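# Stack one keg upright and centred on another

## Task

Set one keg upright on top of the other keg so that it sits centred on it.

## Robot and tools

Setup: six i2rt Big YAM arms, arm1 to arm6, each ending in a five-fingered right hand with a wrist camera. There is also a fixed overview camera, cam_high. Every position is in one scene frame, in metres, with the origin on the floor and +z up. Each arm's foot (base_link) has a calibrated pose, and its +x is the direction the arm unfolds at joint1 = 0. Arms 1 to 3 sit near y = +0.5 and face roughly -y. Arms 5 and 6 sit near y = -0.5 and face roughly +y. Arm4 is at x = -0.59, y = -0.22. A hand reaches about 1.07 m from its joint1 axis.

Hand point and axes: the hand point lies 0.045 m in front of the palm. Its +z runs along the straight fingers, +y points out of the palm, and +x runs across the palm away from the thumb. The wrist camera sits on the little-finger side. A bracket there sticks out up to 0.10 m across the palm and can strike things.

Tool move: the argument has one optional object per arm, keyed arm1 to arm6, plus an optional cameras list. Each arm's object may contain:
- joints: a dictionary of absolute targets keyed by joint name. Arm joints are in radians: joint1_rad -2.879 to 2.879 (base yaw, positive counter-clockwise from above); joint2_rad 0 to 3.141 (shoulder); joint3_rad 0 to 3.019 (elbow); joint4_rad -1.692 to 1.57 (hand pitch, positive lifts the fingers); joint5_rad -1.57 to 1.57 (sideways swing, positive to the arm's right); joint6_rad -2.094 to 2.094 (roll, positive clockwise seen from behind). Hand keys hand_little, hand_ring, hand_middle, hand_index, hand_thumb_bend and hand_thumb_turn use a scale from -1 to 1, where +1 is open or straight and -1 is closed. For hand_thumb_turn, -1 puts the thumb in front of the palm, opposite the fingers. hand_force_limit (-1 to 1) sets the fingertip force at which a closing finger stops, from about 0 N up to 10 N (15 N for the thumb). hand_speed (-0.96 to 1) sets finger speed; use -0.94 or lower for a gentle grip.
- target: a list of seven numbers [x, y, z, qw, qx, qy, qz]. This is an absolute pose of the hand point in the scene frame, written the same way as the printed "hand" line. The hand moves along a straight line toward it from its current hand_target pose.
- speed: the top speed in m/s for that path, 0.002 to 4.3 (default 0.25). Turning is capped at twice this value in rad/s.
- min_time_s: 0.1 to 8 s, the shortest time that arm's joint motions may take.
When you use target, joints may only hold the hand keys. Anything else gets the call refused. All arms in one call start together. Hand paths within a call finish together. An arm left out of a call keeps working toward its old targets.

Tool wait: seconds from 0 to 10, plus an optional cameras list. It sends no commands.

Tool zoom_image: takes camera (a name) and region [x0, y0, x1, y1] in image pixels, with the origin at the top left. The region can be at most 504 by 504. It only works on a camera from the latest set of images.

Tool show_instructions: shows the reference pages.

Tool finished_scene: takes optional scene = 1 and ends the scene for good. Only call it once the top keg is resting stably on its own.

Reading the results:
- The "move" line lists which robots were commanded.
- "as last shown" marks robots that received no command.
- Each hand line gives the measured pose and hand_target.
- joint_positions lists the joints, including the hand motors and the two hand settings.
- Joint velocities are given in rad/s; "within noise" means the arm is at rest.
- hand_stopped_by gives one word per motor, in the order little, ring, middle, index, thumb_bend, thumb_turn: moving, target, force, stalled or fault.
- The *_load_n values are fingertip forces in N, positive when the finger is pushed open. If a grip is lost, these loads fall to about 0.
- Status words:
  - off_target: the arm is at rest short of its goal.
  - time_out: a joint ran late; the on_its_own line shows what it still pushes toward.
  - "joint command not followed" or "pose unreachable": a safety check is holding the arm back.
  - not_followed: the hand target was dropped.
- MOTOR HOT warns of heating. An OVER-TEMPERATURE FAULT means the arm goes limp for a while. Afterwards, any keys marked limit_stop_at_motor_heat must be sent again.
- The scene keeps running between your calls, with each robot holding its last command.

Gripping: a finger motor only starts when its target changes by at least 0.002. It stops when it reaches the target or when its load hits the force limit, and then it locks.
- To squeeze harder, raise hand_force_limit and send a target that is more closed than the current reading.
- To release, send a target that is more open than the reading.
- With the thumb turned in front of the palm, the hand can wrap objects about 0.035 to 0.065 m thick.
- A thumb-and-index pinch can hold light items up to about 0.08 m.
At the start, hand_force_limit is 0 and hand_speed is -0.8.

Cautions:
- Joint-space moves let each joint run at its own pace, so the hand can sweep wide.
- The controller limits each step to within 100 mm and 20 degrees of the measured pose.
- Hands lag behind their paths and can overshoot, especially when the arm is stretched out.
- Paths do not avoid obstacles or other arms, and the arms keep pushing after contact.
- Two robots pressing hard on each other, including one hand gripping another robot's fingers, ends the scene as a failure.
- Avoid drops of even a few millimetres, releasing a keg while it is still moving, slamming, and heavy pushes.
- Avoid overloading fingers with twisting or fast swings of the keg.
- Never let a keg fall far or hit something hard.
- Loose objects may occasionally get a brief nudge from outside.

Cameras: any of the wrist cameras, cam_high or "all". Pass [] for no images. Calibration is given in OpenCV terms. Positions estimated from cam_high are accurate to roughly 7.5 mm near the middle of its image.

Each tool is called after "Request:" by a JSON object that holds its "method" and its "body".

Reference images:

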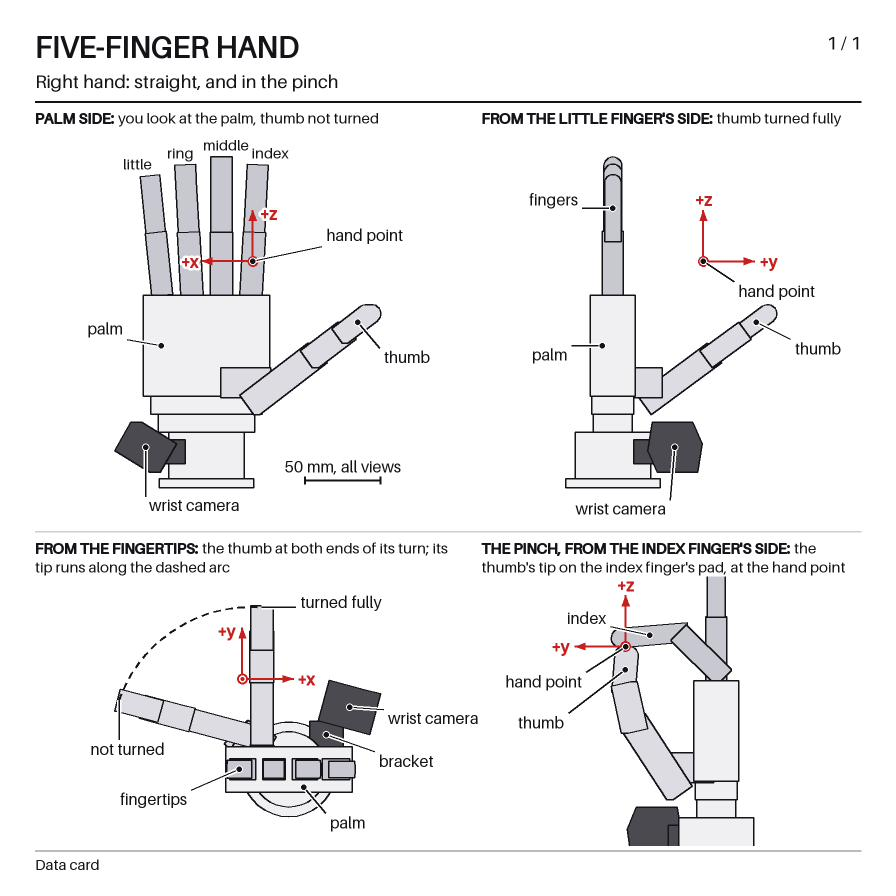

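## Session

Request:
{"method": "move", "body": {}}

Scene clock: 0.00 s.
Joint torques (N m): no reading
Heat: arm1: hottest joint3_rad 28 °C; arm2: hottest joint1_rad 32 °C; arm3: hottest joint2_rad 29 °C; arm4: hottest joint1_rad 32 °C; arm5: hottest joint4_rad 27 °C; arm6: hottest joint2_rad 28 °C.
Joint velocities: within noise
arm1.joint_positions: joint1_rad=+0.350 joint2_rad=+0.567 joint3_rad=+1.375 joint4_rad=-1.336 joint5_rad=+0.100 joint6_rad=-1.400 hand_little=+1.000 hand_ring=+1.000 hand_middle=+1.000 hand_index=+1.000 hand_thumb_turn=+1.000 hand_thumb_bend=+1.000 hand_force_limit=+0.000 hand_speed=-0.800
arm1.joint_status: not commanded
arm1.hand_stopped_by: target,target,target,target,target,target
arm1.little_load_n: 0.0
arm1.ring_load_n: 0.0
arm1.middle_load_n: 0.0
arm1.index_load_n: 0.0
arm1.thumb_bend_load_n: 0.0
arm1.thumb_turn_load_n: 0.5
arm1.hand: x=+0.3920 y=+0.2451 z=+1.2798 quat_wxyz=(+0.307, +0.620, -0.603, +0.396) (m; scene frame)
arm1.hand_target: x=+0.3916 y=+0.2469 z=+1.2868 quat_wxyz=(+0.311, +0.617, -0.601, +0.402) (m; scene frame)
arm1.hand_status: not commanded
arm2.joint_positions: joint1_rad=-0.250 joint2_rad=+0.617 joint3_rad=+1.465 joint4_rad=-1.466 joint5_rad=-0.150 joint6_rad=-1.050 hand_little=+1.000 hand_ring=+1.000 hand_middle=+1.000 hand_index=+1.000 hand_thumb_turn=+1.000 hand_thumb_bend=+1.000 hand_force_limit=+0.000 hand_speed=-0.800
arm2.joint_status: not commanded
arm2.hand_stopped_by: target,target,target,target,target,target
arm2.little_load_n: 0.0
arm2.ring_load_n: 0.0
arm2.middle_load_n: 0.0
arm2.index_load_n: 0.0
arm2.thumb_bend_load_n: 0.0
arm2.thumb_turn_load_n: 0.0
arm2.hand: x=-0.0174 y=+0.2803 z=+1.1309 quat_wxyz=(+0.187, +0.435, -0.774, +0.419) (m; scene frame)
arm2.hand_target: x=-0.0174 y=+0.2809 z=+1.1398 quat_wxyz=(+0.193, +0.433, -0.770, +0.428) (m; scene frame)
arm2.hand_status: not commanded
arm3.joint_positions: joint1_rad=+0.150 joint2_rad=+0.607 joint3_rad=+1.465 joint4_rad=-1.236 joint5_rad=+0.200 joint6_rad=-0.950 hand_little=+1.000 hand_ring=+1.000 hand_middle=+1.000 hand_index=+1.000 hand_thumb_turn=+1.000 hand_thumb_bend=+1.000 hand_force_limit=+0.000 hand_speed=-0.800
arm3.joint_status: not commanded
arm3.hand_stopped_by: target,target,target,target,target,target
arm3.little_load_n: 0.0
arm3.ring_load_n: 0.0
arm3.middle_load_n: 0.0
arm3.index_load_n: 0.0
arm3.thumb_bend_load_n: 0.0
arm3.thumb_turn_load_n: 0.0
arm3.hand: x=-0.5114 y=+0.3085 z=+1.1831 quat_wxyz=(+0.328, +0.322, -0.762, +0.456) (m; scene frame)
arm3.hand_target: x=-0.5115 y=+0.3107 z=+1.1910 quat_wxyz=(+0.331, +0.319, -0.758, +0.464) (m; scene frame)
arm3.hand_status: not commanded
arm4.joint_positions: joint1_rad=-0.400 joint2_rad=+0.547 joint3_rad=+1.325 joint4_rad=-1.416 joint5_rad=-0.050 joint6_rad=-1.450 hand_little=+1.000 hand_ring=+1.000 hand_middle=+1.000 hand_index=+1.000 hand_thumb_turn=+1.000 hand_thumb_bend=+1.000 hand_force_limit=+0.000 hand_speed=-0.800
arm4.joint_status: not commanded
arm4.hand_stopped_by: target,target,target,target,target,target
arm4.little_load_n: 0.0
arm4.ring_load_n: 0.0
arm4.middle_load_n: -0.5
arm4.index_load_n: 0.0
arm4.thumb_bend_load_n: 0.0
arm4.thumb_turn_load_n: 0.0
arm4.hand: x=-0.3904 y=-0.1555 z=+1.0879 quat_wxyz=(-0.169, +0.870, +0.202, +0.416) (m; scene frame)
arm4.hand_target: x=-0.3903 y=-0.1555 z=+1.0994 quat_wxyz=(-0.173, +0.864, +0.201, +0.428) (m; scene frame)
arm4.hand_status: not commanded
arm5.joint_positions: joint1_rad=+0.300 joint2_rad=+0.617 joint3_rad=+1.465 joint4_rad=-1.186 joint5_rad=+0.250 joint6_rad=-1.150 hand_little=+1.000 hand_ring=+1.000 hand_middle=+1.000 hand_index=+1.000 hand_thumb_turn=+1.000 hand_thumb_bend=+1.000 hand_force_limit=+0.000 hand_speed=-0.800
arm5.joint_status: not commanded
arm5.hand_stopped_by: target,target,target,target,target,target
arm5.little_load_n: 0.0
arm5.ring_load_n: 0.0
arm5.middle_load_n: 0.0
arm5.index_load_n: 0.0
arm5.thumb_bend_load_n: -0.5
arm5.thumb_turn_load_n: 0.0
arm5.hand: x=+0.0934 y=-0.2279 z=+1.3105 quat_wxyz=(-0.443, +0.704, +0.404, +0.380) (m; scene frame)
arm5.hand_target: x=+0.0936 y=-0.2300 z=+1.3185 quat_wxyz=(-0.450, +0.700, +0.400, +0.383) (m; scene frame)
arm5.hand_status: not commanded
arm6.joint_positions: joint1_rad=-0.100 joint2_rad=+0.557 joint3_rad=+1.325 joint4_rad=-1.516 joint5_rad=-0.200 joint6_rad=-0.950 hand_little=+1.000 hand_ring=+1.000 hand_middle=+1.000 hand_index=+1.000 hand_thumb_turn=+1.000 hand_thumb_bend=+1.000 hand_force_limit=+0.000 hand_speed=-0.800
arm6.joint_status: not commanded
arm6.hand_stopped_by: target,target,target,target,target,target
arm6.little_load_n: 0.0
arm6.ring_load_n: 0.0
arm6.middle_load_n: 0.0
arm6.index_load_n: 0.0
arm6.thumb_bend_load_n: 0.0
arm6.thumb_turn_load_n: 0.0
arm6.hand: x=+0.4369 y=-0.3659 z=+1.1294 quat_wxyz=(-0.406, +0.760, +0.501, +0.075) (m; scene frame)
arm6.hand_target: x=+0.4370 y=-0.3663 z=+1.1363 quat_wxyz=(-0.414, +0.757, +0.500, +0.079) (m; scene frame)
arm6.hand_status: not commanded
pictures: arm1_cam_wrist, arm2_cam_wrist, arm3_cam_wrist, arm4_cam_wrist, arm5_cam_wrist, arm6_cam_wrist, cam_high

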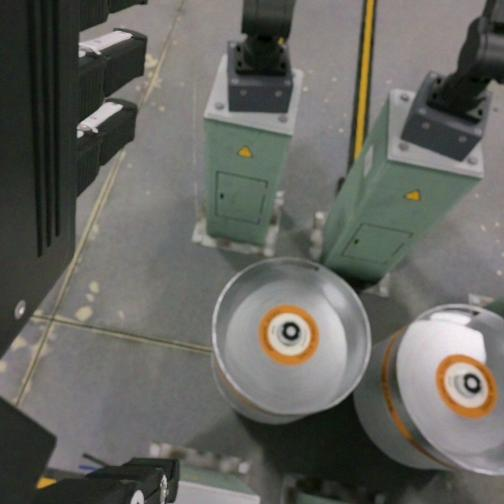

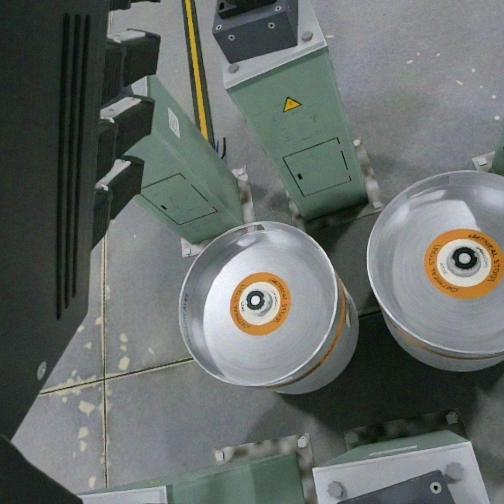

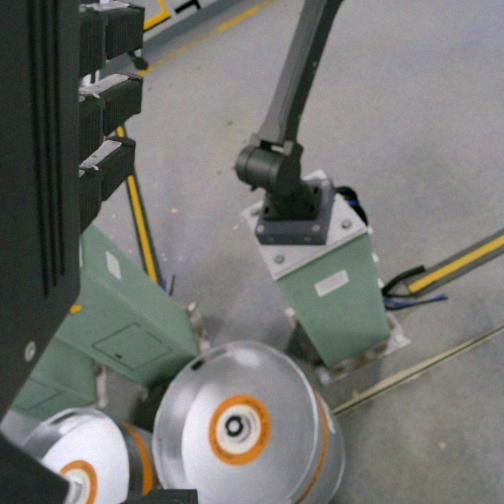

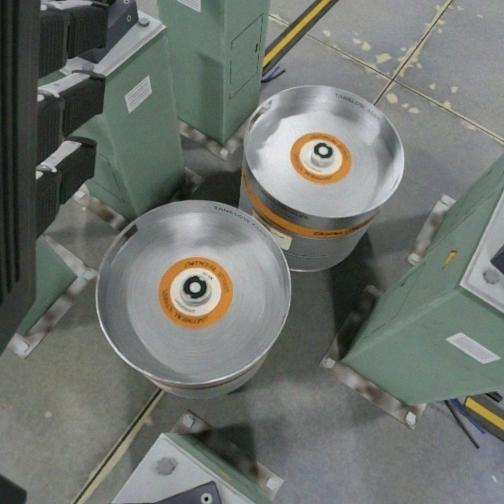

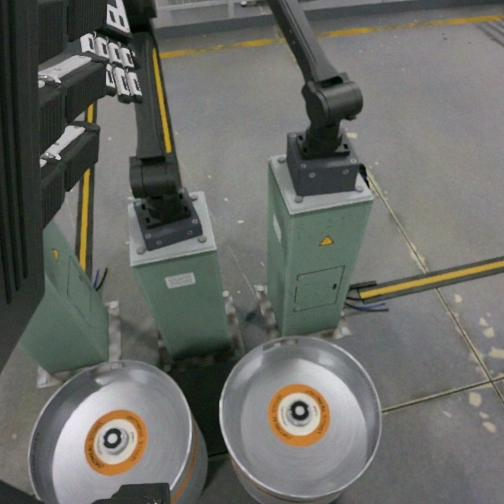

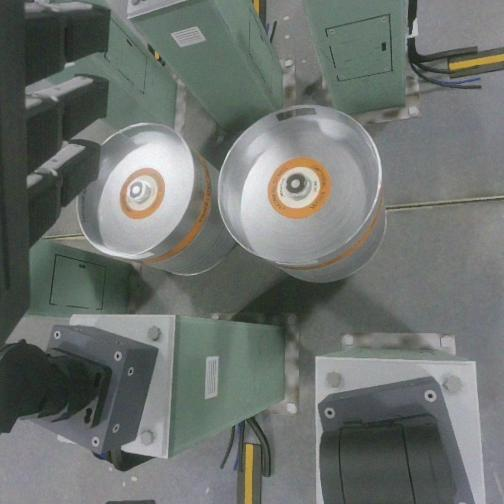

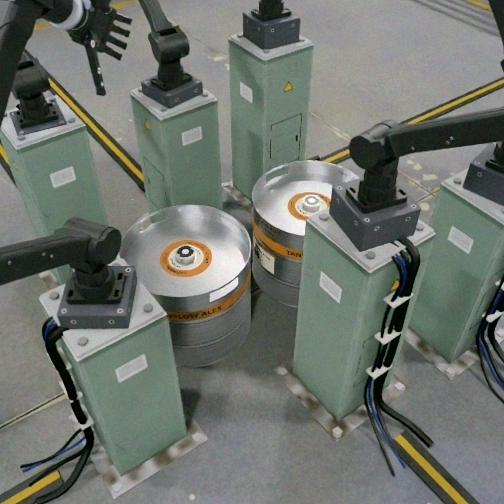

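Request:
{"method": "zoom_image", "body": {"camera": "cam_high", "region": [100, 130, 400, 400]}}

Request:
{"method": "zoom_image", "body": {"camera": "arm4_cam_wrist", "region": [80, 60, 420, 400]}}

Request:
{"method": "zoom_image", "body": {"camera": "arm6_cam_wrist", "region": [60, 80, 400, 300]}}

Request:
{"method": "zoom_image", "body": {"camera": "arm2_cam_wrist", "region": [160, 150, 504, 410]}}

Scaled by 1.680.

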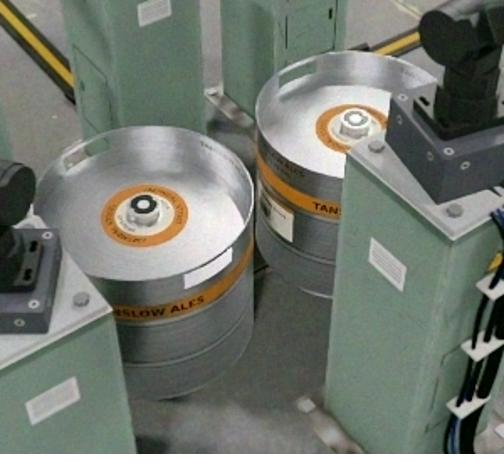

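Scaled by 1.482.

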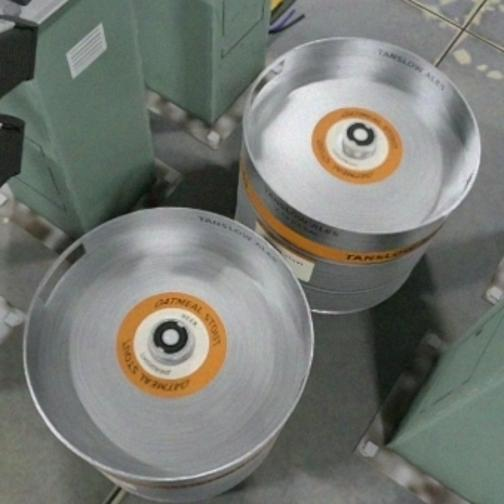

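Scaled by 1.482.

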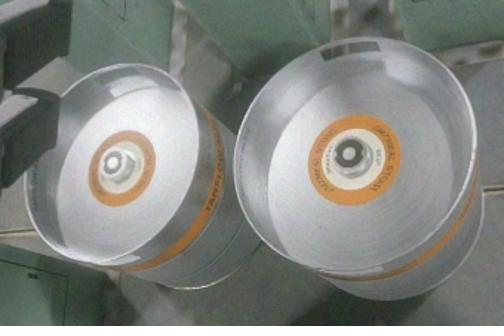

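Scaled by 1.465.

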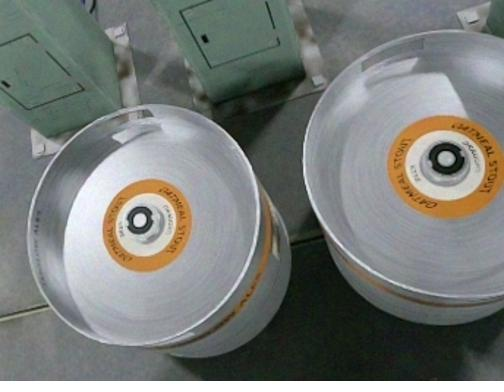

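Request:
{"method": "zoom_image", "body": {"camera": "cam_high", "region": [110, 190, 260, 320]}}

Request:
{"method": "zoom_image", "body": {"camera": "arm4_cam_wrist", "region": [90, 190, 300, 400]}}

Request:
{"method": "zoom_image", "body": {"camera": "arm3_cam_wrist", "region": [140, 330, 360, 504]}}

Request:
{"method": "zoom_image", "body": {"camera": "arm5_cam_wrist", "region": [20, 330, 400, 504]}}

Scaled by 3.360.

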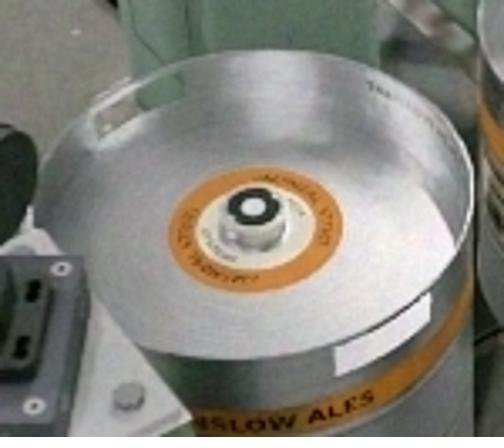

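Scaled by 2.400.

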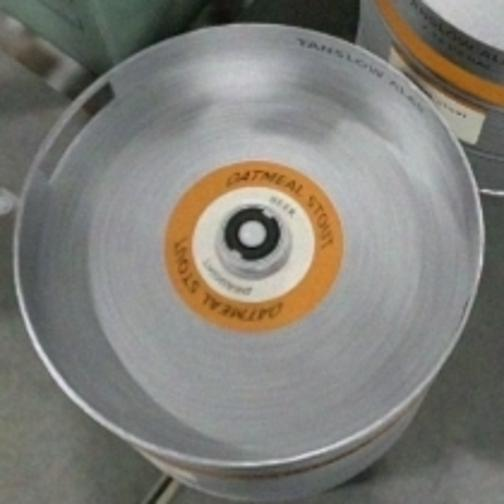

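Scaled by 2.291.

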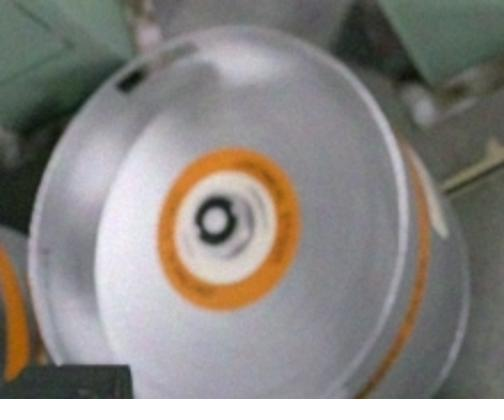

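Scaled by 1.326.

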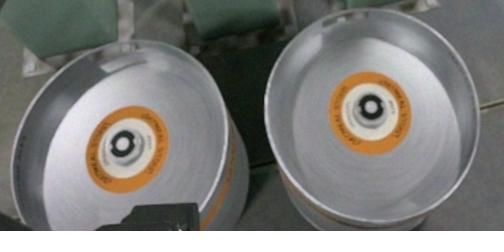

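Request:
{"method": "move", "body": {"arm4": {"joints": {"joint1_rad": 1.7}, "min_time_s": 4}, "arm3": {"joints": {"joint1_rad": -1.4}, "min_time_s": 4}, "arm2": {"target": [-0.25, 0.19, 0.75, 0, -0.0523, 0.9986, 0], "speed": 0.15}, "cameras": ["arm2_cam_wrist", "cam_high"]}}

Scene clock: 198.37 s.
Joint torques (N m): arm1=[0.32 3.72 9.16 1.99 0.16 -0.02] | arm2=[0.09 -13.16 12.77 0.28 0.1 0.09] | arm3=[-2.73 1.38 9.99 2.18 -0.09 -0.03] | arm4=[0.79 4.6 8.61 1.96 0.07 0.02] | arm5=[-0.09 2.73 7.24 2.04 0.07 -0.02] | arm6=[-0.85 3.37 9.84 2.1 -0.12 -0.03]
Heat: arm1: hottest joint3_rad 33 °C; arm2: hottest joint3_rad 32 °C; arm3: hottest joint3_rad 37 °C; arm4: hottest joint3_rad 32 °C; arm5: hottest joint3_rad 27 °C; arm6: hottest joint3_rad 33 °C.
move: arm2 off_target; arm3 done; arm4 done
Joint velocities: within noise
arm1, arm5, arm6: as last shown
arm1.thumb_turn_load_n: 0.0
arm2.joint_positions: joint1_rad=-0.829 joint2_rad=+1.556 joint3_rad=+1.173 joint4_rad=-1.217 joint5_rad=-0.001 joint6_rad=-0.804 hand_little=+1.000 hand_ring=+1.000 hand_middle=+1.000 hand_index=+1.000 hand_thumb_turn=+1.000 hand_thumb_bend=+1.000 hand_force_limit=+0.000 hand_speed=-0.800
arm2.joint_status: not commanded
arm2.hand_stopped_by: target,target,target,target,target,target
arm2.little_load_n: 0.0
arm2.ring_load_n: 0.0
arm2.middle_load_n: 0.0
arm2.index_load_n: 0.0
arm2.thumb_bend_load_n: 0.0
arm2.thumb_turn_load_n: 0.0
arm2.hand: x=-0.2341 y=+0.2031 z=+0.7416 quat_wxyz=(-0.015, +0.063, -0.998, -0.014)
arm2.hand_target: x=-0.2496 y=+0.1906 z=+0.7502 quat_wxyz=(+0.000, +0.052, -0.999, +0.000)
arm2.hand_status: off_target (0.022 m and 2.6 deg from the pose sent, 0.455 m and 74.5 deg at the start)
arm3.joint_positions: joint1_rad=-1.387 joint2_rad=+0.607 joint3_rad=+1.465 joint4_rad=-1.236 joint5_rad=+0.200 joint6_rad=-0.950 hand_little=+1.000 hand_ring=+1.000 hand_middle=+1.000 hand_index=+1.000 hand_thumb_turn=+1.000 hand_thumb_bend=+1.000 hand_force_limit=+0.000 hand_speed=-0.800
arm3.joint_status: all done
arm3.hand_stopped_by: target,target,target,target,target,target
arm3.little_load_n: 0.0
arm3.ring_load_n: 0.0
arm3.middle_load_n: 0.0
arm3.index_load_n: 0.0
arm3.thumb_bend_load_n: 0.0
arm3.thumb_turn_load_n: 0.0
arm3.hand: x=-0.6584 y=+0.5893 z=+1.1838 quat_wxyz=(+0.554, -0.294, -0.773, +0.095)
arm3.hand_target: x=-0.6554 y=+0.5921 z=+1.1917 quat_wxyz=(+0.562, -0.299, -0.765, +0.094)
arm3.hand_status: not commanded
arm4.joint_positions: joint1_rad=+1.690 joint2_rad=+0.547 joint3_rad=+1.325 joint4_rad=-1.416 joint5_rad=-0.050 joint6_rad=-1.450 hand_little=+1.000 hand_ring=+1.000 hand_middle=+1.000 hand_index=+1.000 hand_thumb_turn=+1.000 hand_thumb_bend=+1.000 hand_force_limit=+0.000 hand_speed=-0.800
arm4.joint_status: all done
arm4.hand_stopped_by: target,target,target,target,target,target
arm4.little_load_n: 0.0
arm4.ring_load_n: 0.0
arm4.middle_load_n: 0.0
arm4.index_load_n: 0.0
arm4.thumb_bend_load_n: 0.0
arm4.thumb_turn_load_n: 0.0
arm4.hand: x=-0.7398 y=-0.0839 z=+1.0883 quat_wxyz=(-0.446, +0.262, +0.853, +0.062)
arm4.hand_target: x=-0.7412 y=-0.0853 z=+1.0998 quat_wxyz=(-0.458, +0.256, +0.849, +0.062)
arm4.hand_status: not commanded
arm5.middle_load_n: -0.5
arm5.thumb_bend_load_n: 0.0
arm6.little_load_n: -0.5
arm2_cam_wrist: T_world_to_cam=[[-0.3478, 0.93755, -0.00617, -0.2611], [0.80962, 0.30364, 0.50231, -0.23815], [0.47282, 0.16971, -0.86466, 0.83675]] pos_world=[-0.29362, 0.1751, 0.84152]

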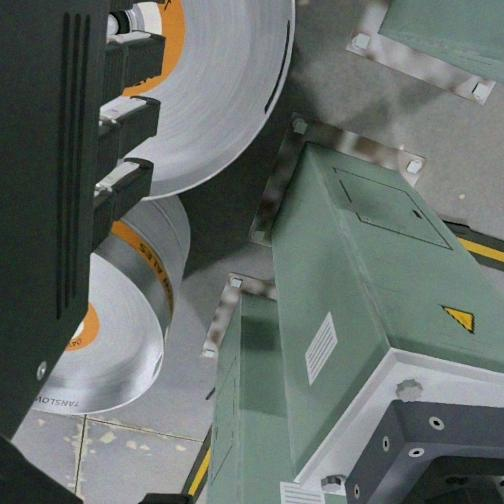

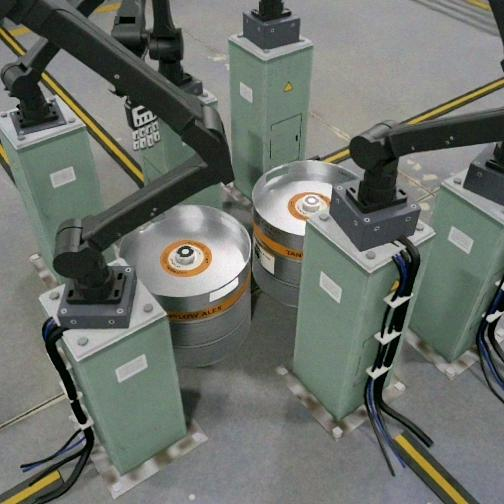

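Request:
{"method": "zoom_image", "body": {"camera": "arm2_cam_wrist", "region": [150, 0, 350, 200]}}

Request:
{"method": "move", "body": {"arm4": {"joints": {"joint1_rad": 0.79}, "min_time_s": 3}, "arm3": {"joints": {"joint1_rad": -0.54}, "min_time_s": 3}, "arm2": {"target": [-0.27, 0.09, 0.64, 0, -0.0523, 0.9986, 0], "speed": 0.15}, "cameras": ["arm2_cam_wrist", "cam_high"]}}

Scaled by 2.520.

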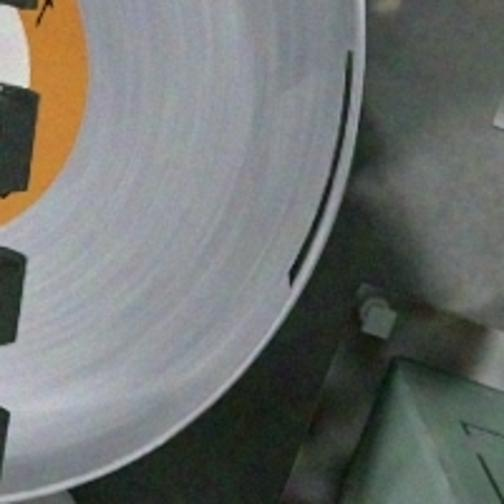

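Scene clock: 221.43 s.
Joint torques (N m): arm1=[0.03 3.72 9.17 2 0.15 -0.03] | arm2=[1.73 -17.26 11.6 0.39 0.08 0.09] | arm3=[-0.5 1.38 9.99 2.15 -0.07 -0.03] | arm4=[-0.91 4.54 8.62 1.94 0.07 0.01] | arm5=[-0.21 2.67 7.24 2.03 0.07 -0.02] | arm6=[-0.85 3.08 9.89 2.02 -0.12 0]
Heat: arm1: hottest joint3_rad 33 °C; arm2: hottest joint3_rad 34 °C; arm3: hottest joint3_rad 37 °C; arm4: hottest joint3_rad 32 °C; arm5: hottest joint3_rad 28 °C; arm6: hottest joint3_rad 33 °C.
move: arm2 off_target; arm3 done; arm4 done
Joint velocities: within noise
arm1, arm5, arm6: as last shown
arm1.index_load_n: -0.5
arm2.joint_positions: joint1_rad=-0.763 joint2_rad=+1.898 joint3_rad=+1.335 joint4_rad=-1.033 joint5_rad=+0.000 joint6_rad=-0.716 hand_little=+1.000 hand_ring=+1.000 hand_middle=+1.000 hand_index=+1.000 hand_thumb_turn=+1.000 hand_thumb_bend=+1.000 hand_force_limit=+0.000 hand_speed=-0.800
arm2.joint_status: not commanded
arm2.hand_stopped_by: target,target,target,target,target,target
arm2.little_load_n: 0.0
arm2.ring_load_n: 0.0
arm2.middle_load_n: 0.0
arm2.index_load_n: 0.0
arm2.thumb_bend_load_n: 0.0
arm2.thumb_turn_load_n: 0.0
arm2.hand: x=-0.2621 y=+0.1099 z=+0.6363 quat_wxyz=(-0.013, +0.053, -0.998, -0.014)
arm2.hand_target: x=-0.2696 y=+0.0904 z=+0.6405 quat_wxyz=(+0.000, +0.052, -0.999, +0.000)
arm2.hand_status: off_target (0.022 m and 2.2 deg from the pose sent, 0.156 m and 2.7 deg at the start)
arm3.joint_positions: joint1_rad=-0.553 joint2_rad=+0.607 joint3_rad=+1.465 joint4_rad=-1.236 joint5_rad=+0.200 joint6_rad=-0.950 hand_little=+1.000 hand_ring=+1.000 hand_middle=+1.000 hand_index=+1.000 hand_thumb_turn=+1.000 hand_thumb_bend=+1.000 hand_force_limit=+0.000 hand_speed=-0.800
arm3.joint_status: all done
arm3.hand_stopped_by: target,target,target,target,target,target
arm3.little_load_n: 0.0
arm3.ring_load_n: 0.0
arm3.middle_load_n: 0.0
arm3.index_load_n: 0.0
arm3.thumb_bend_load_n: 0.0
arm3.thumb_turn_load_n: 0.0
arm3.hand: x=-0.6343 y=+0.4063 z=+1.1828 quat_wxyz=(+0.466, +0.042, -0.827, +0.313)
arm3.hand_target: x=-0.6314 y=+0.4053 z=+1.1907 quat_wxyz=(+0.469, +0.046, -0.821, +0.322)
arm3.hand_status: not commanded
arm4.joint_positions: joint1_rad=+0.800 joint2_rad=+0.547 joint3_rad=+1.325 joint4_rad=-1.416 joint5_rad=-0.050 joint6_rad=-1.450 hand_little=+1.000 hand_ring=+1.000 hand_middle=+1.000 hand_index=+1.000 hand_thumb_turn=+1.000 hand_thumb_bend=+1.000 hand_force_limit=+0.000 hand_speed=-0.800
arm4.joint_status: all done
arm4.hand_stopped_by: target,target,target,target,target,target
arm4.little_load_n: 0.0
arm4.ring_load_n: 0.0
arm4.middle_load_n: 0.0
arm4.index_load_n: 0.0
arm4.thumb_bend_load_n: 0.0
arm4.thumb_turn_load_n: 0.0
arm4.hand: x=-0.5762 y=-0.0151 z=+1.0879 quat_wxyz=(-0.375, +0.604, +0.658, +0.247)
arm4.hand_target: x=-0.5741 y=-0.0151 z=+1.0995 quat_wxyz=(-0.384, +0.603, +0.650, +0.257)
arm4.hand_status: not commanded
arm5.ring_load_n: 0.5
arm5.middle_load_n: 0.0
arm5.thumb_turn_load_n: -0.5
arm6.little_load_n: 0.0
arm6.thumb_turn_load_n: -0.5
arm2_cam_wrist: T_world_to_cam=[[-0.32744, 0.94486, -0.00474, -0.18058], [0.8181, 0.28601, 0.49891, -0.12803], [0.47276, 0.15949, -0.86664, 0.77714]] pos_world=[-0.32179, 0.0833, 0.73652]

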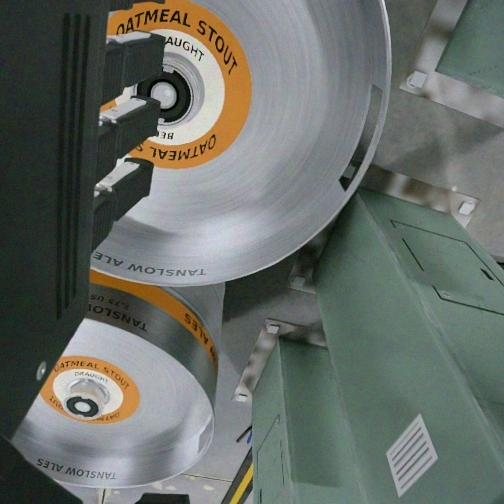

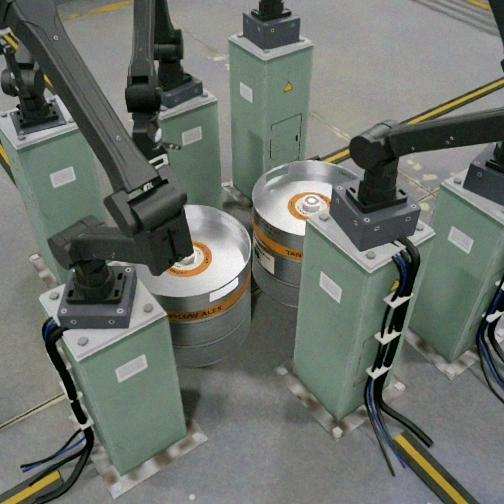

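Request:
{"method": "zoom_image", "body": {"camera": "arm2_cam_wrist", "region": [290, 50, 430, 220]}}

Scaled by 2.965.

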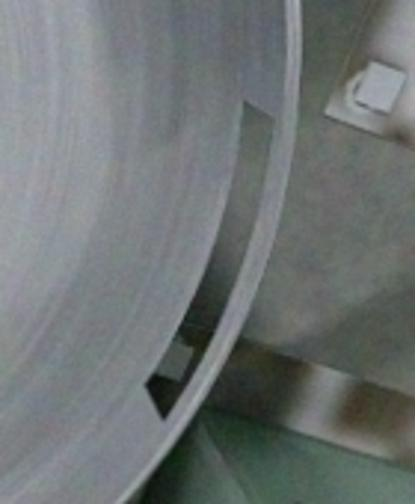

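Request:
{"method": "move", "body": {"arm4": {"joints": {"joint1_rad": -0.9}, "min_time_s": 4}, "arm2": {"target": [-0.234, 0.179, 0.5, 0, -0.0523, 0.9986, 0], "speed": 0.15, "joints": {"hand_speed": -0.3, "hand_little": -0.2, "hand_ring": -0.2, "hand_middle": -0.2, "hand_index": -0.2}}, "cameras": ["arm2_cam_wrist", "cam_high"]}}

Request:
{"method": "move", "body": {"arm5": {"target": [-0.22, -0.12, 0.66, 0, 0.9986, 0.0523, 0], "speed": 0.18, "joints": {"hand_speed": -0.3, "hand_little": -0.2, "hand_ring": -0.2, "hand_middle": -0.2, "hand_index": -0.2}}, "cameras": ["arm5_cam_wrist", "cam_high"]}}

Scene clock: 337.30 s.
Joint torques (N m): arm1=[0.21 3.72 9.13 2.04 0.16 -0.05] | arm2=[0.09 -15.5 5.07 0.49 0.08 -0.13] | arm3=[-0.44 1.26 10.02 2.14 -0.08 -0.03] | arm4=[-0.85 4.72 8.64 1.95 0.07 0.02] | arm5=[-0.15 2.73 7.24 2.04 0.08 -0.03] | arm6=[-0.79 2.78 10 2.25 -0.14 -0.02]
Heat: arm1: hottest joint3_rad 34 °C; arm2: hottest joint3_rad 33 °C; arm3: hottest joint3_rad 38 °C; arm4: hottest joint3_rad 33 °C; arm5: hottest joint3_rad 28 °C; arm6: hottest joint3_rad 34 °C.
move: arm2 done; arm4 done
Joint velocities: within noise
arm1, arm3, arm5, arm6: as last shown
arm1.index_load_n: 0.0
arm1.thumb_bend_load_n: -0.5
arm2.joint_positions: joint1_rad=-0.787 joint2_rad=+1.982 joint3_rad=+1.011 joint4_rad=-0.583 joint5_rad=+0.001 joint6_rad=-0.741 hand_little=-0.200 hand_ring=-0.200 hand_middle=-0.200 hand_index=-0.200 hand_thumb_turn=+1.000 hand_thumb_bend=+1.000 hand_force_limit=+0.000 hand_speed=-0.300
arm2.joint_status: all done
arm2.hand_stopped_by: target,target,target,target,target,target
arm2.little_load_n: 0.0
arm2.ring_load_n: 0.0
arm2.middle_load_n: 0.0
arm2.index_load_n: 0.0
arm2.thumb_bend_load_n: 0.0
arm2.thumb_turn_load_n: 0.0
arm2.hand: x=-0.2309 y=+0.1735 z=+0.5059 quat_wxyz=(+0.000, +0.053, -0.999, +0.003)
arm2.hand_target: x=-0.2337 y=+0.1791 z=+0.5001 quat_wxyz=(+0.000, +0.052, -0.999, +0.000)
arm2.hand_status: done (0.009 m and 0.3 deg from the pose sent, 0.155 m and 2.2 deg at the start)
arm3.thumb_bend_load_n: 0.5
arm4.joint_positions: joint1_rad=-0.890 joint2_rad=+0.547 joint3_rad=+1.325 joint4_rad=-1.416 joint5_rad=-0.050 joint6_rad=-1.450 hand_little=+1.000 hand_ring=+1.000 hand_middle=+1.000 hand_index=+1.000 hand_thumb_turn=+1.000 hand_thumb_bend=+1.000 hand_force_limit=+0.000 hand_speed=-0.800
arm4.joint_status: all done
arm4.hand_stopped_by: target,target,target,target,target,target
arm4.little_load_n: 0.0
arm4.ring_load_n: 0.0
arm4.middle_load_n: 0.0
arm4.index_load_n: 0.0
arm4.thumb_bend_load_n: 0.0
arm4.thumb_turn_load_n: 0.0
arm4.hand: x=-0.3825 y=-0.2552 z=+1.0880 quat_wxyz=(-0.063, +0.893, -0.015, +0.445)
arm4.hand_target: x=-0.3828 y=-0.2573 z=+1.0995 quat_wxyz=(-0.061, +0.887, -0.019, +0.457)
arm4.hand_status: not commanded
arm5.ring_load_n: 0.0
arm5.thumb_turn_load_n: 0.0
arm6.thumb_turn_load_n: 0.0
arm2_cam_wrist: T_world_to_cam=[[-0.32774, 0.94432, -0.02911, -0.2186], [0.83034, 0.3026, 0.46795, -0.09106], [0.4507, 0.1292, -0.88328, 0.64785]] pos_world=[-0.28802, 0.15029, 0.60848]

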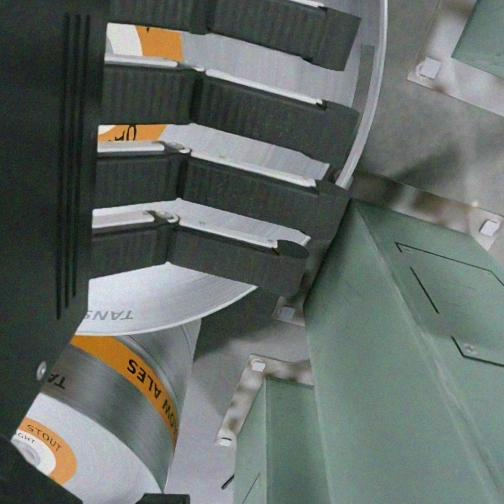

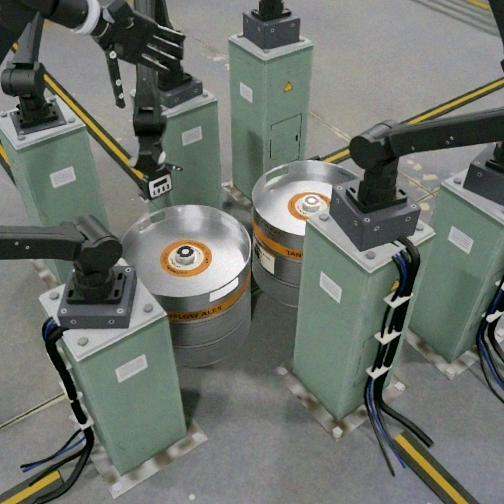

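Scene clock: 342.43 s.
Joint torques (N m): arm1=[0.03 3.84 9.14 2.02 0.14 -0.03] | arm2=[0.09 -15.56 5.05 0.49 0.08 -0.13] | arm3=[-0.5 1.2 9.99 2.07 -0.08 -0.03] | arm4=[-0.97 4.84 8.58 1.94 0.07 0.03] | arm5=[-0.85 -11.81 6.9 0.55 -0.18 0.07] | arm6=[-0.85 3.08 9.91 2.07 -0.14 -0.02]
Heat: arm1: hottest joint3_rad 34 °C; arm2: hottest joint3_rad 32 °C; arm3: hottest joint3_rad 38 °C; arm4: hottest joint3_rad 33 °C; arm5: hottest joint3_rad 28 °C; arm6: hottest joint3_rad 34 °C.
move: arm5 off_target
Joint velocities: within noise
arm1, arm2, arm3, arm4, arm6: as last shown
arm1.ring_load_n: -0.5
arm1.thumb_bend_load_n: 0.0
arm3.thumb_bend_load_n: 0.0
arm5.joint_positions: joint1_rad=+0.728 joint2_rad=+1.889 joint3_rad=+0.997 joint4_rad=-0.712 joint5_rad=+0.007 joint6_rad=+0.380 hand_little=-0.200 hand_ring=-0.200 hand_middle=-0.200 hand_index=-0.200 hand_thumb_turn=+1.000 hand_thumb_bend=+1.000 hand_force_limit=+0.000 hand_speed=-0.300
arm5.joint_status: all done
arm5.hand_stopped_by: target,target,target,target,target,target
arm5.little_load_n: 0.0
arm5.ring_load_n: 0.0
arm5.middle_load_n: 0.0
arm5.index_load_n: 0.0
arm5.thumb_bend_load_n: 0.0
arm5.thumb_turn_load_n: 0.0
arm5.hand: x=-0.2145 y=-0.1369 z=+0.6593 quat_wxyz=(+0.011, +0.998, +0.062, +0.007)
arm5.hand_target: x=-0.2196 y=-0.1203 z=+0.6603 quat_wxyz=(+0.000, +0.999, +0.052, +0.000)
arm5.hand_status: off_target (0.018 m and 1.9 deg from the pose sent, 0.730 m and 87.2 deg at the start)
arm5_cam_wrist: T_world_to_cam=[[0.33318, -0.93725, 0.10267, -0.12854], [-0.81441, -0.23121, 0.53224, -0.55944], [-0.4751, -0.26095, -0.84035, 0.52548]] pos_world=[-0.16313, -0.1127, 0.75253]

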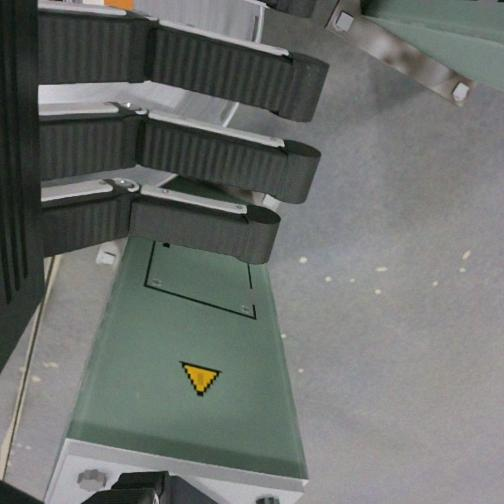

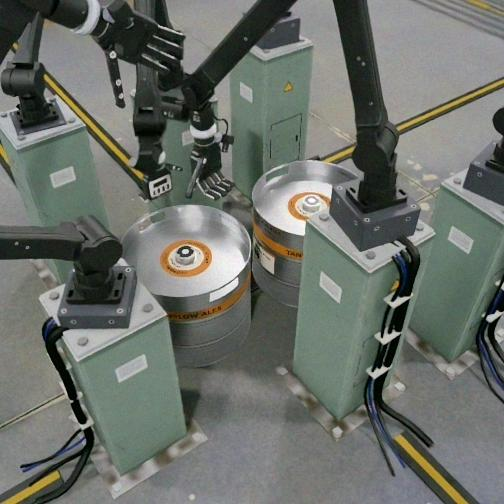

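Request:
{"method": "zoom_image", "body": {"camera": "arm5_cam_wrist", "region": [150, 0, 330, 200]}}

Request:
{"method": "move", "body": {"arm5": {"target": [-0.18, -0.10, 0.66, 0, 0.9986, 0.0523, 0], "speed": 0.18, "joints": {"hand_speed": 0, "hand_little": 1, "hand_ring": 1, "hand_middle": 1, "hand_index": 1}}, "cameras": ["arm5_cam_wrist", "arm1_cam_wrist", "arm6_cam_wrist"]}}

Scaled by 2.520.

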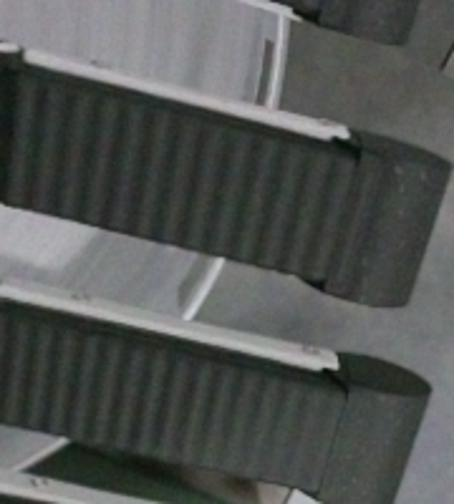

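Scene clock: 353.17 s.
Joint torques (N m): arm1=[0.26 4.07 9.16 2.06 0.16 -0.03] | arm2=[0.15 -15.56 5.05 0.49 0.08 -0.13] | arm3=[-0.5 1.38 10.03 2.14 -0.09 -0.04] | arm4=[-0.67 4.72 8.64 1.98 0.07 0.02] | arm5=[-0.32 -11.81 7.13 0.53 -0.12 -0.09] | arm6=[-1.03 2.73 9.91 2.17 -0.16 -0.03]
Heat: arm1: hottest joint3_rad 34 °C; arm2: hottest joint1_rad 31 °C; arm3: hottest joint3_rad 38 °C; arm4: hottest joint3_rad 33 °C; arm5: hottest joint3_rad 29 °C; arm6: hottest joint3_rad 34 °C.
move: arm5 off_target
Joint velocities: within noise
arm1, arm2, arm3, arm4, arm6: as last shown
arm1.ring_load_n: 0.0
arm2.little_load_n: 0.5
arm2.thumb_bend_load_n: -0.5
arm5.joint_positions: joint1_rad=+0.622 joint2_rad=+1.889 joint3_rad=+0.997 joint4_rad=-0.711 joint5_rad=+0.007 joint6_rad=+0.296 hand_little=+1.000 hand_ring=+1.000 hand_middle=+1.000 hand_index=+1.000 hand_thumb_turn=+1.000 hand_thumb_bend=+1.000 hand_force_limit=+0.000 hand_speed=+0.000
arm5.joint_status: all done
arm5.hand_stopped_by: target,target,target,target,target,target
arm5.little_load_n: 0.0
arm5.ring_load_n: 0.0
arm5.middle_load_n: 0.0
arm5.index_load_n: 0.0
arm5.thumb_bend_load_n: 0.0
arm5.thumb_turn_load_n: 0.0
arm5.hand: x=-0.1745 y=-0.1164 z=+0.6593 quat_wxyz=(+0.012, +0.999, +0.051, +0.006)
arm5.hand_target: x=-0.1798 y=-0.1004 z=+0.6603 quat_wxyz=(+0.000, +0.999, +0.052, +0.000)
arm5.hand_status: off_target (0.017 m and 1.5 deg from the pose sent, 0.051 m and 1.9 deg at the start)
pictures: arm1_cam_wrist, arm5_cam_wrist, arm6_cam_wrist
arm5_cam_wrist: T_world_to_cam=[[0.31267, -0.94427, 0.10295, -0.12715], [-0.81775, -0.21246, 0.53493, -0.52233], [-0.48325, -0.25144, -0.8386, 0.54835]] pos_world=[-0.12239, -0.09316, 0.75234]

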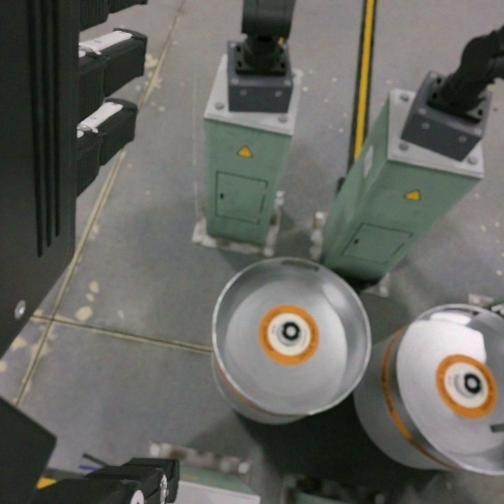

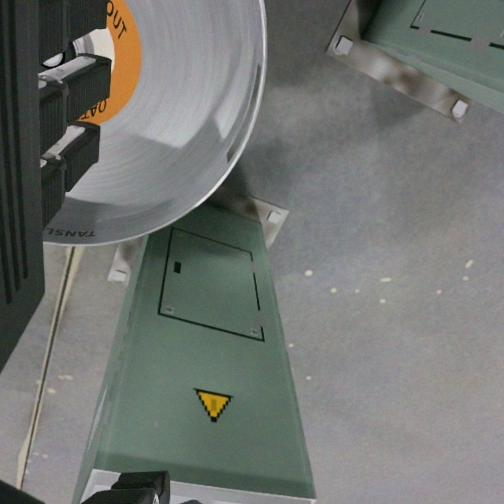

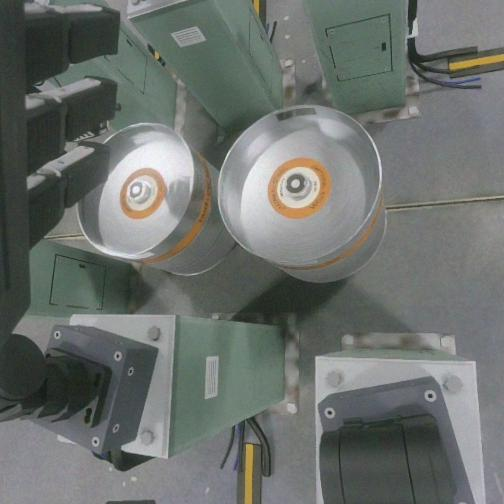

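Request:
{"method": "zoom_image", "body": {"camera": "arm5_cam_wrist", "region": [160, 20, 320, 200]}}

Scaled by 2.800.

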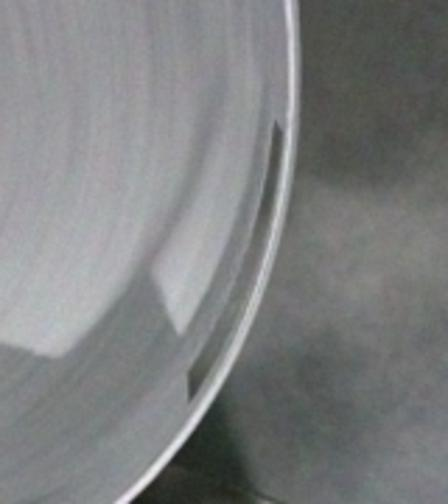

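Request:
{"method": "wait", "body": {"seconds": 0, "cameras": ["arm2_cam_wrist"]}}

Request:
{"method": "zoom_image", "body": {"camera": "arm2_cam_wrist", "region": [300, 0, 420, 220]}}

Scene clock: 373.07 s.
Joint torques (N m): arm1=[-0.21 3.84 9.18 1.99 0.15 -0.02] | arm2=[0.09 -15.56 5.05 0.5 0.08 -0.13] | arm3=[-0.56 1.32 9.98 2.18 -0.08 -0.03] | arm4=[-1.08 4.6 8.64 1.99 0.08 0.01] | arm5=[-0.32 -11.81 7.13 0.54 -0.12 -0.07] | arm6=[-1.08 3.08 9.87 2.18 -0.11 -0.02]
Heat: arm1: hottest joint3_rad 34 °C; arm2: hottest joint1_rad 31 °C; arm3: hottest joint3_rad 39 °C; arm4: hottest joint3_rad 33 °C; arm5: hottest joint3_rad 30 °C; arm6: hottest joint3_rad 34 °C.
Joint velocities: within noise
arm1.joint_positions: joint1_rad=+0.350 joint2_rad=+0.567 joint3_rad=+1.375 joint4_rad=-1.336 joint5_rad=+0.100 joint6_rad=-1.400 hand_little=+1.000 hand_ring=+1.000 hand_middle=+1.000 hand_index=+1.000 hand_thumb_turn=+1.000 hand_thumb_bend=+1.000 hand_force_limit=+0.000 hand_speed=-0.800
arm1.joint_status: not commanded
arm1.hand_stopped_by: target,target,target,target,target,target
arm1.little_load_n: 0.0
arm1.ring_load_n: 0.0
arm1.middle_load_n: 0.0
arm1.index_load_n: 0.0
arm1.thumb_bend_load_n: 0.0
arm1.thumb_turn_load_n: 0.0
arm1.hand: x=+0.3920 y=+0.2451 z=+1.2798 quat_wxyz=(+0.307, +0.620, -0.603, +0.396)
arm1.hand_target: x=+0.3916 y=+0.2469 z=+1.2868 quat_wxyz=(+0.311, +0.617, -0.601, +0.402)
arm1.hand_status: not commanded
arm2.joint_positions: joint1_rad=-0.787 joint2_rad=+1.982 joint3_rad=+1.011 joint4_rad=-0.583 joint5_rad=+0.001 joint6_rad=-0.741 hand_little=-0.200 hand_ring=-0.200 hand_middle=-0.200 hand_index=-0.200 hand_thumb_turn=+1.000 hand_thumb_bend=+1.000 hand_force_limit=+0.000 hand_speed=-0.300
arm2.joint_status: not commanded
arm2.hand_stopped_by: target,target,target,target,target,target
arm2.little_load_n: 0.0
arm2.ring_load_n: 0.0
arm2.middle_load_n: 0.5
arm2.index_load_n: 0.0
arm2.thumb_bend_load_n: 0.0
arm2.thumb_turn_load_n: 0.0
arm2.hand: x=-0.2309 y=+0.1735 z=+0.5059 quat_wxyz=(+0.000, +0.053, -0.999, +0.003)
arm2.hand_target: x=-0.2337 y=+0.1791 z=+0.5001 quat_wxyz=(+0.000, +0.052, -0.999, +0.000)
arm2.hand_status: not commanded
arm3.joint_positions: joint1_rad=-0.553 joint2_rad=+0.607 joint3_rad=+1.465 joint4_rad=-1.236 joint5_rad=+0.200 joint6_rad=-0.950 hand_little=+1.000 hand_ring=+1.000 hand_middle=+1.000 hand_index=+1.000 hand_thumb_turn=+1.000 hand_thumb_bend=+1.000 hand_force_limit=+0.000 hand_speed=-0.800
arm3.joint_status: not commanded
arm3.hand_stopped_by: target,target,target,target,target,target
arm3.little_load_n: 0.0
arm3.ring_load_n: 0.0
arm3.middle_load_n: 0.0
arm3.index_load_n: 0.0
arm3.thumb_bend_load_n: 0.0
arm3.thumb_turn_load_n: 0.0
arm3.hand: x=-0.6343 y=+0.4063 z=+1.1828 quat_wxyz=(+0.466, +0.042, -0.827, +0.313)
arm3.hand_target: x=-0.6314 y=+0.4053 z=+1.1907 quat_wxyz=(+0.469, +0.046, -0.821, +0.322)
arm3.hand_status: not commanded
arm4.joint_positions: joint1_rad=-0.890 joint2_rad=+0.547 joint3_rad=+1.325 joint4_rad=-1.416 joint5_rad=-0.050 joint6_rad=-1.450 hand_little=+1.000 hand_ring=+1.000 hand_middle=+1.000 hand_index=+1.000 hand_thumb_turn=+1.000 hand_thumb_bend=+1.000 hand_force_limit=+0.000 hand_speed=-0.800
arm4.joint_status: not commanded
arm4.hand_stopped_by: target,target,target,target,target,target
arm4.little_load_n: 0.0
arm4.ring_load_n: 0.0
arm4.middle_load_n: 0.0
arm4.index_load_n: 0.0
arm4.thumb_bend_load_n: -0.5
arm4.thumb_turn_load_n: 0.0
arm4.hand: x=-0.3825 y=-0.2552 z=+1.0880 quat_wxyz=(-0.063, +0.893, -0.015, +0.445)
arm4.hand_target: x=-0.3828 y=-0.2573 z=+1.0995 quat_wxyz=(-0.061, +0.887, -0.019, +0.457)
arm4.hand_status: not commanded
arm5.joint_positions: joint1_rad=+0.622 joint2_rad=+1.889 joint3_rad=+0.997 joint4_rad=-0.711 joint5_rad=+0.007 joint6_rad=+0.296 hand_little=+1.000 hand_ring=+1.000 hand_middle=+1.000 hand_index=+1.000 hand_thumb_turn=+1.000 hand_thumb_bend=+1.000 hand_force_limit=+0.000 hand_speed=+0.000
arm5.joint_status: all done
arm5.hand_stopped_by: target,target,target,target,target,target
arm5.little_load_n: 0.0
arm5.ring_load_n: -0.5
arm5.middle_load_n: 0.0
arm5.index_load_n: 0.0
arm5.thumb_bend_load_n: 0.0
arm5.thumb_turn_load_n: 0.0
arm5.hand: x=-0.1745 y=-0.1164 z=+0.6593 quat_wxyz=(+0.012, +0.999, +0.051, +0.006)
arm5.hand_target: x=-0.1798 y=-0.1004 z=+0.6603 quat_wxyz=(+0.000, +0.999, +0.052, +0.000)
arm5.hand_status: off_target (0.017 m and 1.5 deg from the pose sent, 0.051 m and 1.9 deg at the start)
arm6.joint_positions: joint1_rad=-0.100 joint2_rad=+0.557 joint3_rad=+1.325 joint4_rad=-1.516 joint5_rad=-0.200 joint6_rad=-0.950 hand_little=+1.000 hand_ring=+1.000 hand_middle=+1.000 hand_index=+1.000 hand_thumb_turn=+1.000 hand_thumb_bend=+1.000 hand_force_limit=+0.000 hand_speed=-0.800
arm6.joint_status: not commanded
arm6.hand_stopped_by: target,target,target,target,target,target
arm6.little_load_n: 0.0
arm6.ring_load_n: 0.0
arm6.middle_load_n: 0.0
arm6.index_load_n: 0.0
arm6.thumb_bend_load_n: 0.0
arm6.thumb_turn_load_n: 0.0
arm6.hand: x=+0.4369 y=-0.3659 z=+1.1294 quat_wxyz=(-0.406, +0.760, +0.501, +0.075)
arm6.hand_target: x=+0.4370 y=-0.3663 z=+1.1363 quat_wxyz=(-0.414, +0.757, +0.500, +0.079)
arm6.hand_status: not commanded
arm2_cam_wrist: T_world_to_cam=[[-0.32774, 0.94432, -0.02911, -0.2186], [0.83034, 0.3026, 0.46795, -0.09106], [0.4507, 0.1292, -0.88328, 0.64785]] pos_world=[-0.28802, 0.15029, 0.60848]

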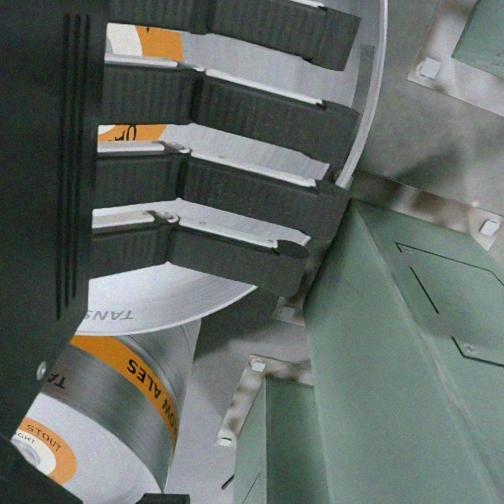

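Scaled by 2.291.

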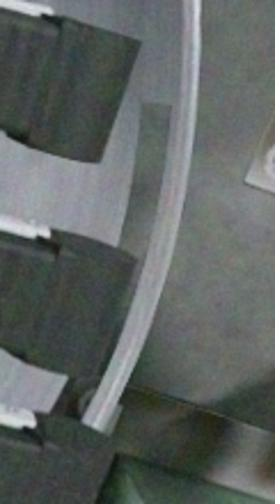

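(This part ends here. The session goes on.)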